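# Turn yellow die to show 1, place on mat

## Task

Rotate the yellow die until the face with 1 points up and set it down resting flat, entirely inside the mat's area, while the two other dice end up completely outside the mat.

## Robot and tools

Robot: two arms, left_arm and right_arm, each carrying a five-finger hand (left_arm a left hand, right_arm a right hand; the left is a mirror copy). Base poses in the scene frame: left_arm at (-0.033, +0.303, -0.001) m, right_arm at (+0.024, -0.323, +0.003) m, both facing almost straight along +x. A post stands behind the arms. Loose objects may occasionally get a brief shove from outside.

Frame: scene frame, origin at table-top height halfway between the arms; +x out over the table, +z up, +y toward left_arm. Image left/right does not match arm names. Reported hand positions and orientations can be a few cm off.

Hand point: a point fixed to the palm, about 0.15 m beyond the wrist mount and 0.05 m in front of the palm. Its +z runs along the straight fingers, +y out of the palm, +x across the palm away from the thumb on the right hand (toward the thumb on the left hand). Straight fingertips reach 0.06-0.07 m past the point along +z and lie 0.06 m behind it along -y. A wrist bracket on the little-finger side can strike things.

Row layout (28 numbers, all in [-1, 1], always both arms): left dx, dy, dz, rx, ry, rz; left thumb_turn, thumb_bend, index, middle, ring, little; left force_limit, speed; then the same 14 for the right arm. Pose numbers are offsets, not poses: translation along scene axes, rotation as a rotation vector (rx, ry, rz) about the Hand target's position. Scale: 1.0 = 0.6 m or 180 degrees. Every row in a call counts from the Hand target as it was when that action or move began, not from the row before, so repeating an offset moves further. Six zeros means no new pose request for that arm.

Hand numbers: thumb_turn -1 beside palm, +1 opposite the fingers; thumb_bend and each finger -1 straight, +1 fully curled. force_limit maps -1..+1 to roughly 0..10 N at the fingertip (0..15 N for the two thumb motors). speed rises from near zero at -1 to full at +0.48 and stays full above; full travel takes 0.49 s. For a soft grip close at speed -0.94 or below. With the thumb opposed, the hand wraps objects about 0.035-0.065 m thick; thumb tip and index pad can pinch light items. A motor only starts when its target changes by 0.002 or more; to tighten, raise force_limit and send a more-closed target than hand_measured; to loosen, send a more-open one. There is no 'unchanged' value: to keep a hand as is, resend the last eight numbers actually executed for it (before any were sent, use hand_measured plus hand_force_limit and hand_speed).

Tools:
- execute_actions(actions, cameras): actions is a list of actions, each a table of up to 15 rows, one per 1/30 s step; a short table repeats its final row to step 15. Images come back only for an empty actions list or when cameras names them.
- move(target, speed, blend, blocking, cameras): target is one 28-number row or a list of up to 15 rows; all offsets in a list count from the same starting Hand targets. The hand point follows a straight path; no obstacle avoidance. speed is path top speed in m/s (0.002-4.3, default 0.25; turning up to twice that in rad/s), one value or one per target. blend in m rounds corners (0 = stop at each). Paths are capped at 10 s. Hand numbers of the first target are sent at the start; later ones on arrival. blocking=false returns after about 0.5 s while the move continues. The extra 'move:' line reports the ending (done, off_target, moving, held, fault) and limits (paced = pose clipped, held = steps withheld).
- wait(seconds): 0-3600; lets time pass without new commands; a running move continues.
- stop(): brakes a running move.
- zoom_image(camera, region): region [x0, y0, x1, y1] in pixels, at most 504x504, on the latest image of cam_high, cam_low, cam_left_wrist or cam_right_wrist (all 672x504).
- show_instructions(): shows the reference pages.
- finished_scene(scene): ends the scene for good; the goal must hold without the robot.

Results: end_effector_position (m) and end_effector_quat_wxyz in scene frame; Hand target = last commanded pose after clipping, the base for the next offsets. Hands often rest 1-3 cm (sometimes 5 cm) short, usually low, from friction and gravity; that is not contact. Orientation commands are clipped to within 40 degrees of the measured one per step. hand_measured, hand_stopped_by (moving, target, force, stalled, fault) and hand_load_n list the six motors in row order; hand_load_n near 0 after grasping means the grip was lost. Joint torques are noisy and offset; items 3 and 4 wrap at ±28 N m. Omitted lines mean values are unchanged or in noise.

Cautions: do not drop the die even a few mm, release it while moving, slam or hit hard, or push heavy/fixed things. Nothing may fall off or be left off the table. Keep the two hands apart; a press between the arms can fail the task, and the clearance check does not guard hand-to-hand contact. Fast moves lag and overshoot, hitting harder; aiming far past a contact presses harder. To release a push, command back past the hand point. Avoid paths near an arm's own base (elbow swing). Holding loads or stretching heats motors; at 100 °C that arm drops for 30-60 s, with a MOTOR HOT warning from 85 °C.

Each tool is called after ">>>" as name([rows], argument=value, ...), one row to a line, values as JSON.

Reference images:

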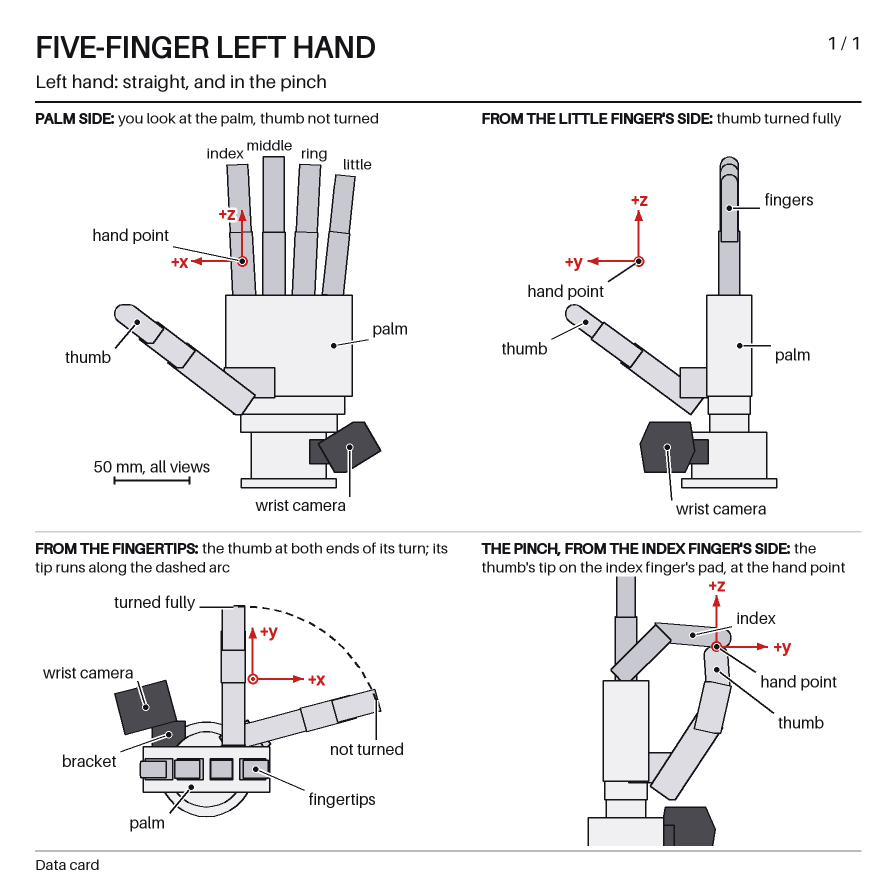

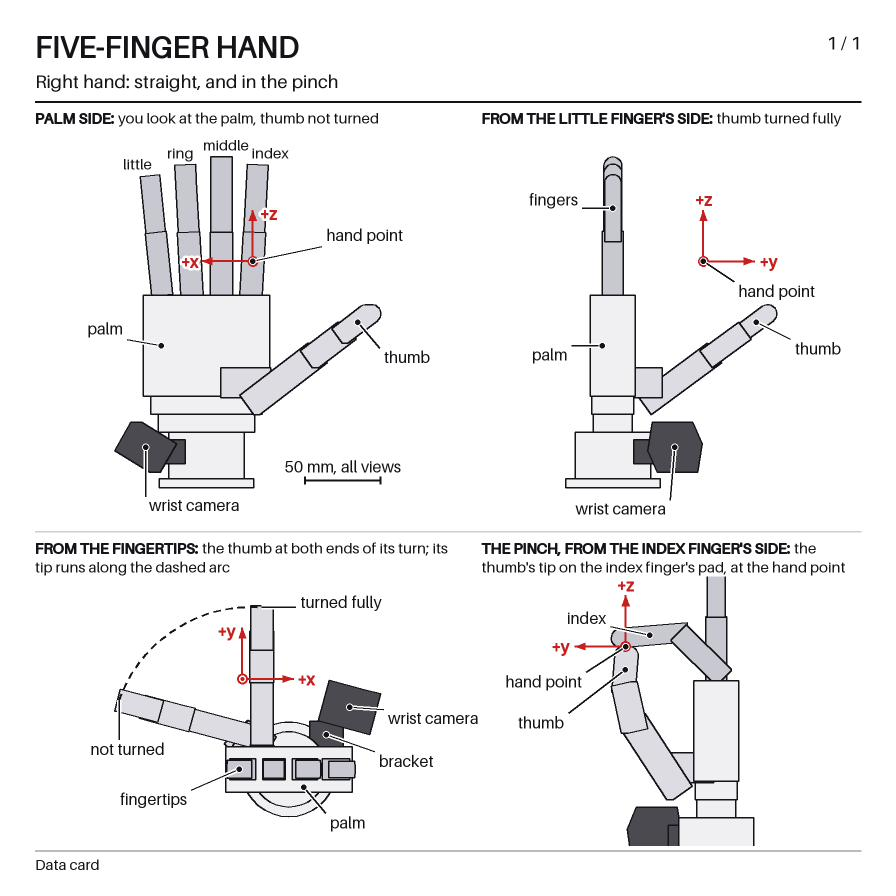

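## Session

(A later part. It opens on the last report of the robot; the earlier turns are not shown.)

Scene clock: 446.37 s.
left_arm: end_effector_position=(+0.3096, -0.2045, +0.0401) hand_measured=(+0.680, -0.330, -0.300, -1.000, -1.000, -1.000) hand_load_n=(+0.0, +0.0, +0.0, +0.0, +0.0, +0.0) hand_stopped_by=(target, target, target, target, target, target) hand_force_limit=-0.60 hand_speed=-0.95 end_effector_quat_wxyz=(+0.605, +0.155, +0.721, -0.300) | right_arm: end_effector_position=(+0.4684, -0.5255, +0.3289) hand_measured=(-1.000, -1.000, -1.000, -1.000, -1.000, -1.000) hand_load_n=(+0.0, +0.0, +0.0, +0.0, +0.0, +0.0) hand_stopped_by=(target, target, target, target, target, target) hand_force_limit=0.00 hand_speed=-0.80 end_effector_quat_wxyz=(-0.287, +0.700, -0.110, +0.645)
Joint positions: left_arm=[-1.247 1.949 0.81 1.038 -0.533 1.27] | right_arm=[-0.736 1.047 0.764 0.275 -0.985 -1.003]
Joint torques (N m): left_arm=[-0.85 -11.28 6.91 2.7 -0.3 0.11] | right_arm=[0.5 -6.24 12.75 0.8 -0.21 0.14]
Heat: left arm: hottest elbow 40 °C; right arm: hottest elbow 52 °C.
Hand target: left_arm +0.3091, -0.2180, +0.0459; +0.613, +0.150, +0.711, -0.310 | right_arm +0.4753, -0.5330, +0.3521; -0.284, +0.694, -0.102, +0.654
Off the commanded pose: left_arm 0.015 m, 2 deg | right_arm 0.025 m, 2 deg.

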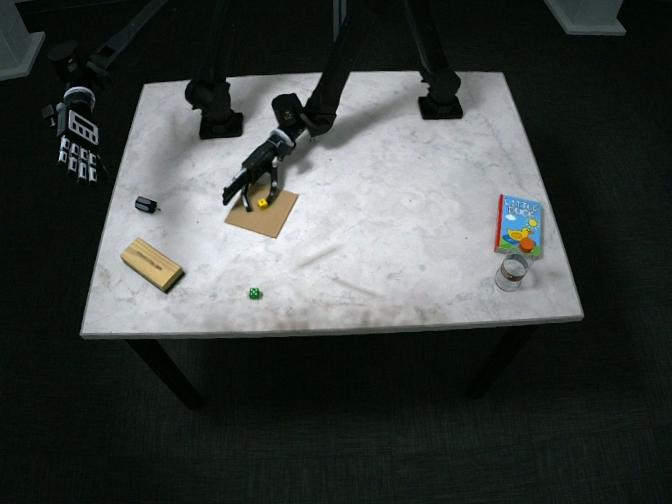

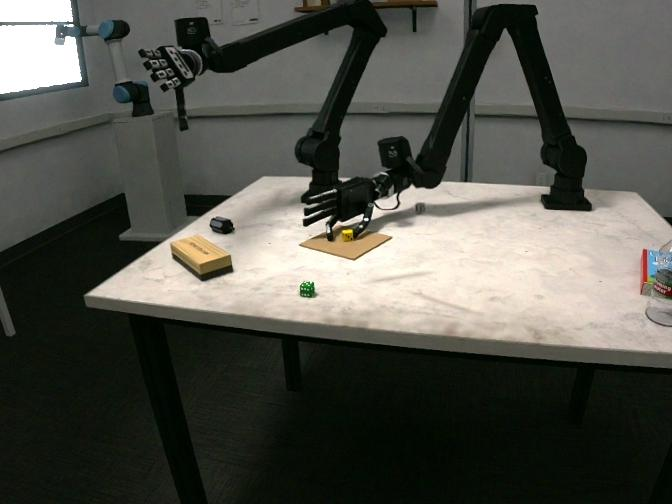

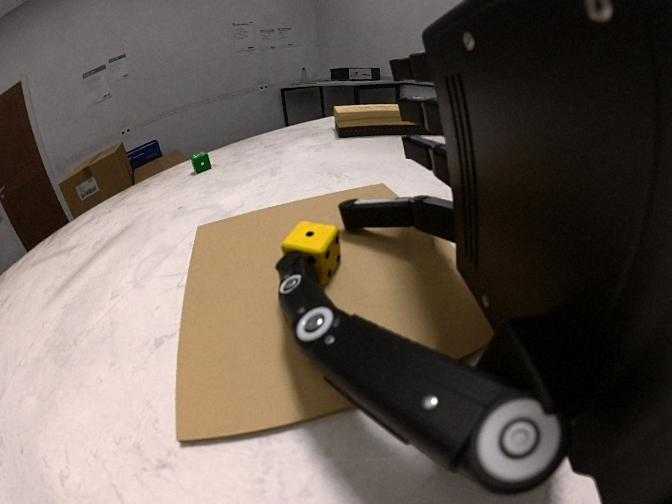

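>>> move(target=[0, 0, 0, 0, 0, 0, 0.68, -0.33, -0.85, -1, -1, -1, -0.6, -0.5, 0, 0, 0, 0, 0, 0, -1, -1, -1, -1, -1, -1, 0, -0.8], speed=0.05)

>>> move(target=[-0.025, 0.0433, 0.008, 0, 0, 0, 0.68, -0.33, -0.85, -1, -1, -1, -0.6, -0.5, 0, 0, 0, 0, 0, 0, -1, -1, -1, -1, -1, -1, 0, -0.8], speed=0.05, cameras=["cam_high", "cam_low", "cam_left_wrist"])

>>> zoom_image(camera="cam_high", region=[230, 170, 300, 240])

>>> zoom_image(camera="cam_low", region=[315, 200, 385, 260])

Scene clock: 454.47 s.
left_arm: end_effector_position=(+0.3096, -0.2045, +0.0401) hand_measured=(+0.680, -0.330, -0.850, -1.000, -1.000, -1.000) hand_load_n=(+0.0, +0.0, +0.0, +0.0, +0.0, +0.0) hand_stopped_by=(target, target, target, target, target, target) hand_force_limit=-0.60 hand_speed=-0.50 end_effector_quat_wxyz=(+0.605, +0.155, +0.721, -0.300) | right_arm: end_effector_position=(+0.4684, -0.5255, +0.3289) hand_measured=(-1.000, -1.000, -1.000, -1.000, -1.000, -1.000) hand_load_n=(+0.0, +0.0, +0.0, +0.0, +0.0, +0.0) hand_stopped_by=(target, target, target, target, target, target) hand_force_limit=0.00 hand_speed=-0.80 end_effector_quat_wxyz=(-0.287, +0.700, -0.110, +0.645)
Joint positions: left_arm=[-1.247 1.949 0.81 1.038 -0.533 1.27] | right_arm=[-0.736 1.047 0.764 0.275 -0.985 -1.003]
Joint torques (N m): left_arm=[-0.85 -11.34 6.93 2.7 -0.3 0.11] | right_arm=[0.56 -5.95 12.79 0.8 -0.21 0.12]
Heat: left arm: hottest elbow 40 °C; right arm: hottest elbow 52 °C.
Hand target: left_arm +0.3091, -0.2180, +0.0459; +0.613, +0.150, +0.711, -0.310 | right_arm +0.4753, -0.5330, +0.3521; -0.284, +0.694, -0.102, +0.654
Off the commanded pose: left_arm 0.015 m, 2 deg | right_arm 0.025 m, 2 deg.
move: done

Scene clock: 455.70 s.
left_arm: end_effector_position=(+0.2984, -0.1886, +0.0369) hand_measured=(+0.680, -0.330, -0.850, -1.000, -1.000, -1.000) hand_load_n=(+0.0, +0.0, +0.0, +0.0, +0.0, +0.0) hand_stopped_by=(target, target, target, target, target, target) hand_force_limit=-0.60 hand_speed=-0.50 end_effector_quat_wxyz=(+0.605, +0.156, +0.721, -0.299) | right_arm: end_effector_position=(+0.4684, -0.5255, +0.3289) hand_measured=(-1.000, -1.000, -1.000, -1.000, -1.000, -1.000) hand_load_n=(+0.0, +0.0, -0.5, +0.0, +0.0, +0.0) hand_stopped_by=(target, target, target, target, target, target) hand_force_limit=0.00 hand_speed=-0.80 end_effector_quat_wxyz=(-0.287, +0.700, -0.110, +0.645)
Joint positions: left_arm=[-1.258 1.933 0.756 1.072 -0.544 1.27] | right_arm=[-0.736 1.047 0.764 0.275 -0.985 -1.003]
Joint torques (N m): left_arm=[-0.91 -13.45 4.18 2.73 -0.34 0.1] | right_arm=[0.62 -6.07 12.74 0.79 -0.21 0.12]
Heat: left arm: hottest elbow 40 °C; right arm: hottest elbow 52 °C.
Hand target: left_arm +0.2941, -0.1920, +0.0505; +0.613, +0.150, +0.711, -0.310 | right_arm +0.4753, -0.5330, +0.3521; -0.284, +0.694, -0.102, +0.654
Off the commanded pose: left_arm 0.015 m, 2 deg | right_arm 0.025 m, 2 deg.
move: off_target (left_arm)

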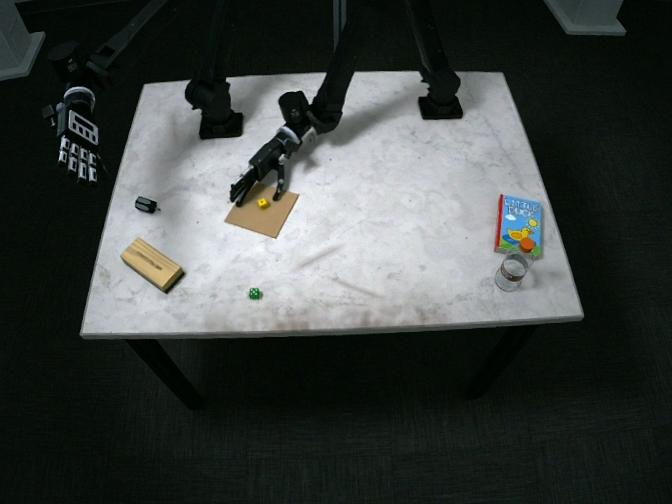

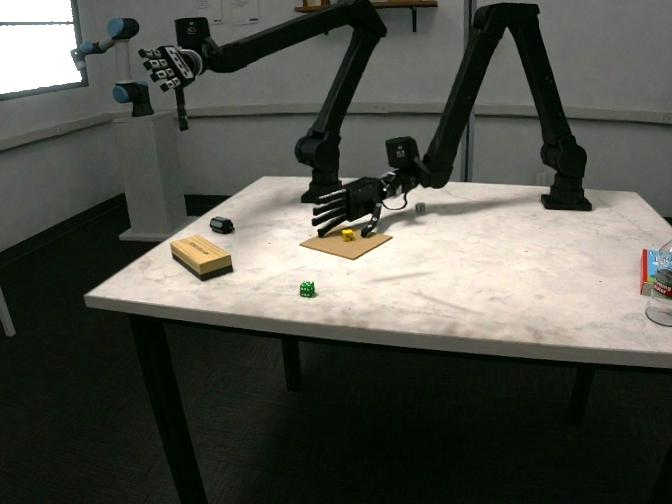

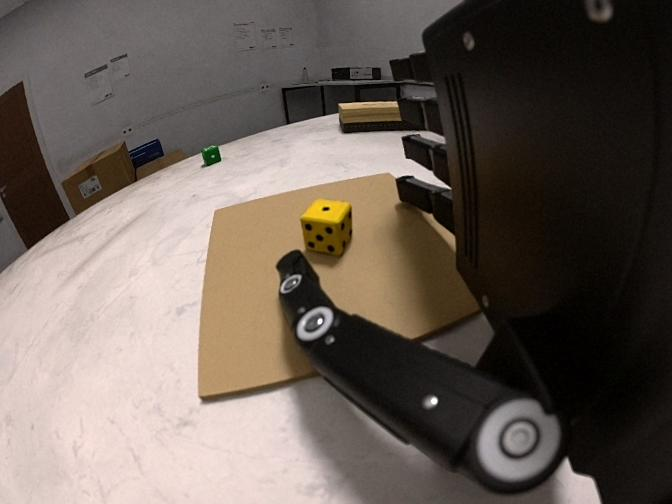

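Scaled by 7.200 from the camera's image (finer frame: 960x720).

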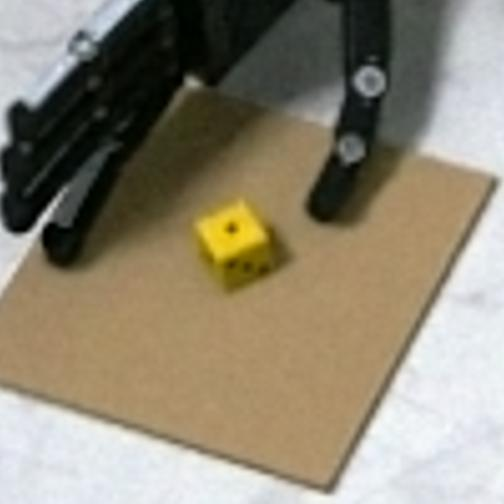

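Scaled by 7.200 from the camera's image (finer frame: 960x720).

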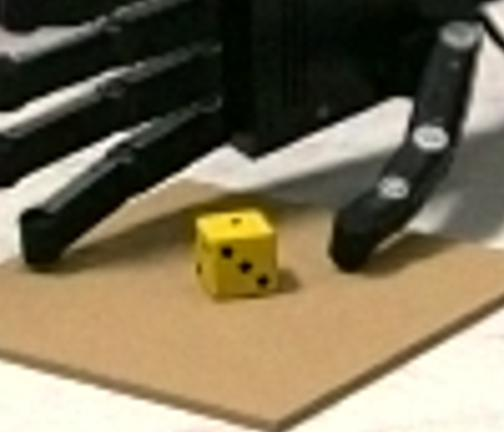

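>>> move(target=[-0.01, 0.0167, 0.2, 0, 0, 0, 0.68, -0.33, -0.85, -1, -1, -1, -0.6, -0.5, 0, 0, 0, 0, 0, 0, -1, -1, -1, -1, -1, -1, 0, -0.8], speed=0.1, cameras=["cam_high", "cam_low", "cam_left_wrist"])

>>> zoom_image(camera="cam_high", region=[220, 170, 310, 240])

>>> zoom_image(camera="cam_low", region=[295, 200, 400, 265])

Scene clock: 460.60 s.
left_arm: end_effector_position=(+0.2914, -0.1758, +0.1609) hand_measured=(+0.680, -0.330, -0.850, -1.000, -1.000, -1.000) hand_load_n=(+0.0, +0.0, +0.0, +0.0, +0.0, +0.0) hand_stopped_by=(target, target, target, target, target, target) hand_force_limit=-0.60 hand_speed=-0.50 end_effector_quat_wxyz=(+0.610, +0.151, +0.716, -0.306) | right_arm: end_effector_position=(+0.4684, -0.5255, +0.3289) hand_measured=(-1.000, -1.000, -1.000, -1.000, -1.000, -1.000) hand_load_n=(+0.0, +0.0, +0.0, -0.5, +0.0, +0.0) hand_stopped_by=(target, target, target, target, target, target) hand_force_limit=0.00 hand_speed=-0.80 end_effector_quat_wxyz=(-0.287, +0.700, -0.110, +0.645)
Joint positions: left_arm=[-1.263 1.578 0.748 0.749 -0.55 1.27] | right_arm=[-0.736 1.047 0.764 0.275 -0.985 -1.003]
Joint torques (N m): left_arm=[-0.85 -10.81 7.83 1.31 -0.33 0.1] | right_arm=[0.67 -5.83 12.78 0.84 -0.2 0.13]
Heat: left arm: hottest elbow 39 °C; right arm: hottest elbow 52 °C.
Hand target: left_arm +0.2880, -0.1820, +0.1707; +0.613, +0.150, +0.711, -0.310 | right_arm +0.4753, -0.5330, +0.3521; -0.284, +0.694, -0.102, +0.654
Off the commanded pose: left_arm 0.012 m, 1 deg | right_arm 0.025 m, 2 deg.
move: off_target (left_arm)

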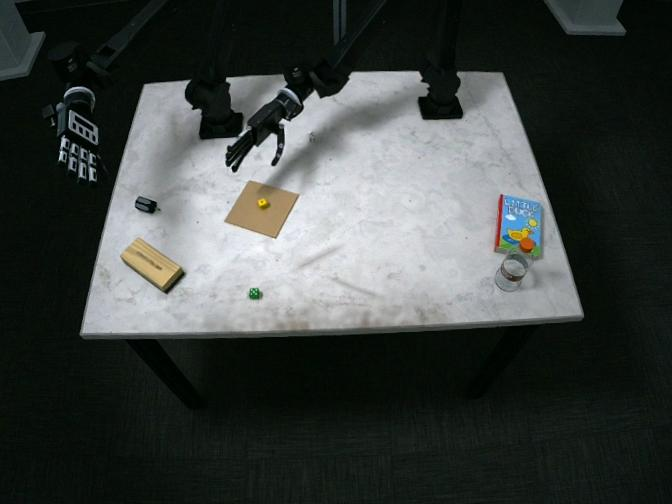

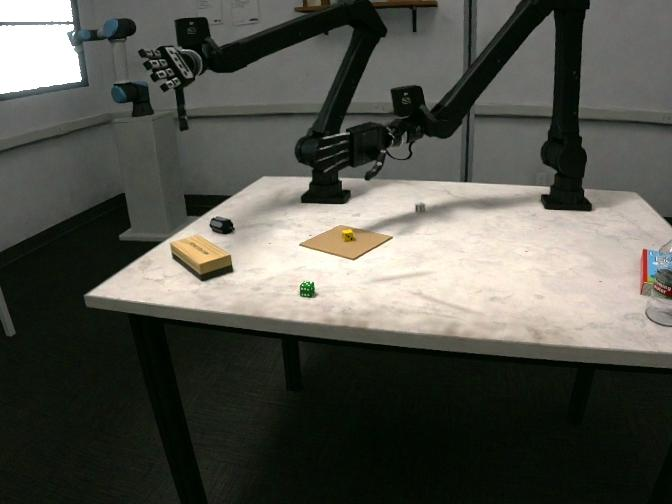

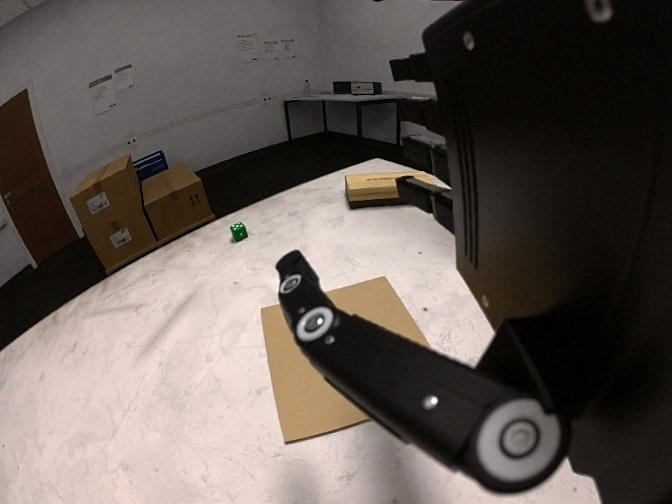

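Scaled by 5.600 from the camera's image (finer frame: 960x720).

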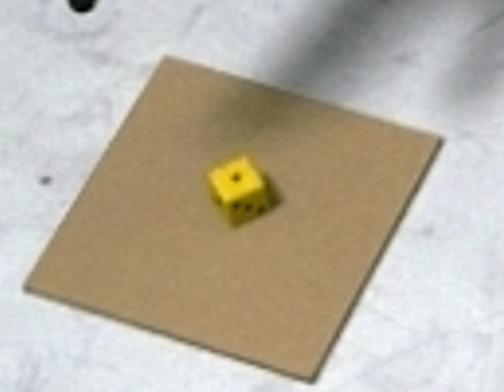

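Scaled by 4.800 from the camera's image (finer frame: 960x720).

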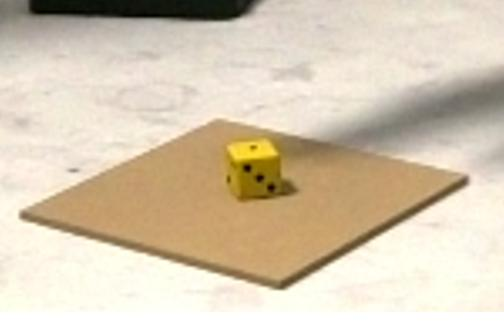

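>>> finished_scene()

The scene is finished: the task was done.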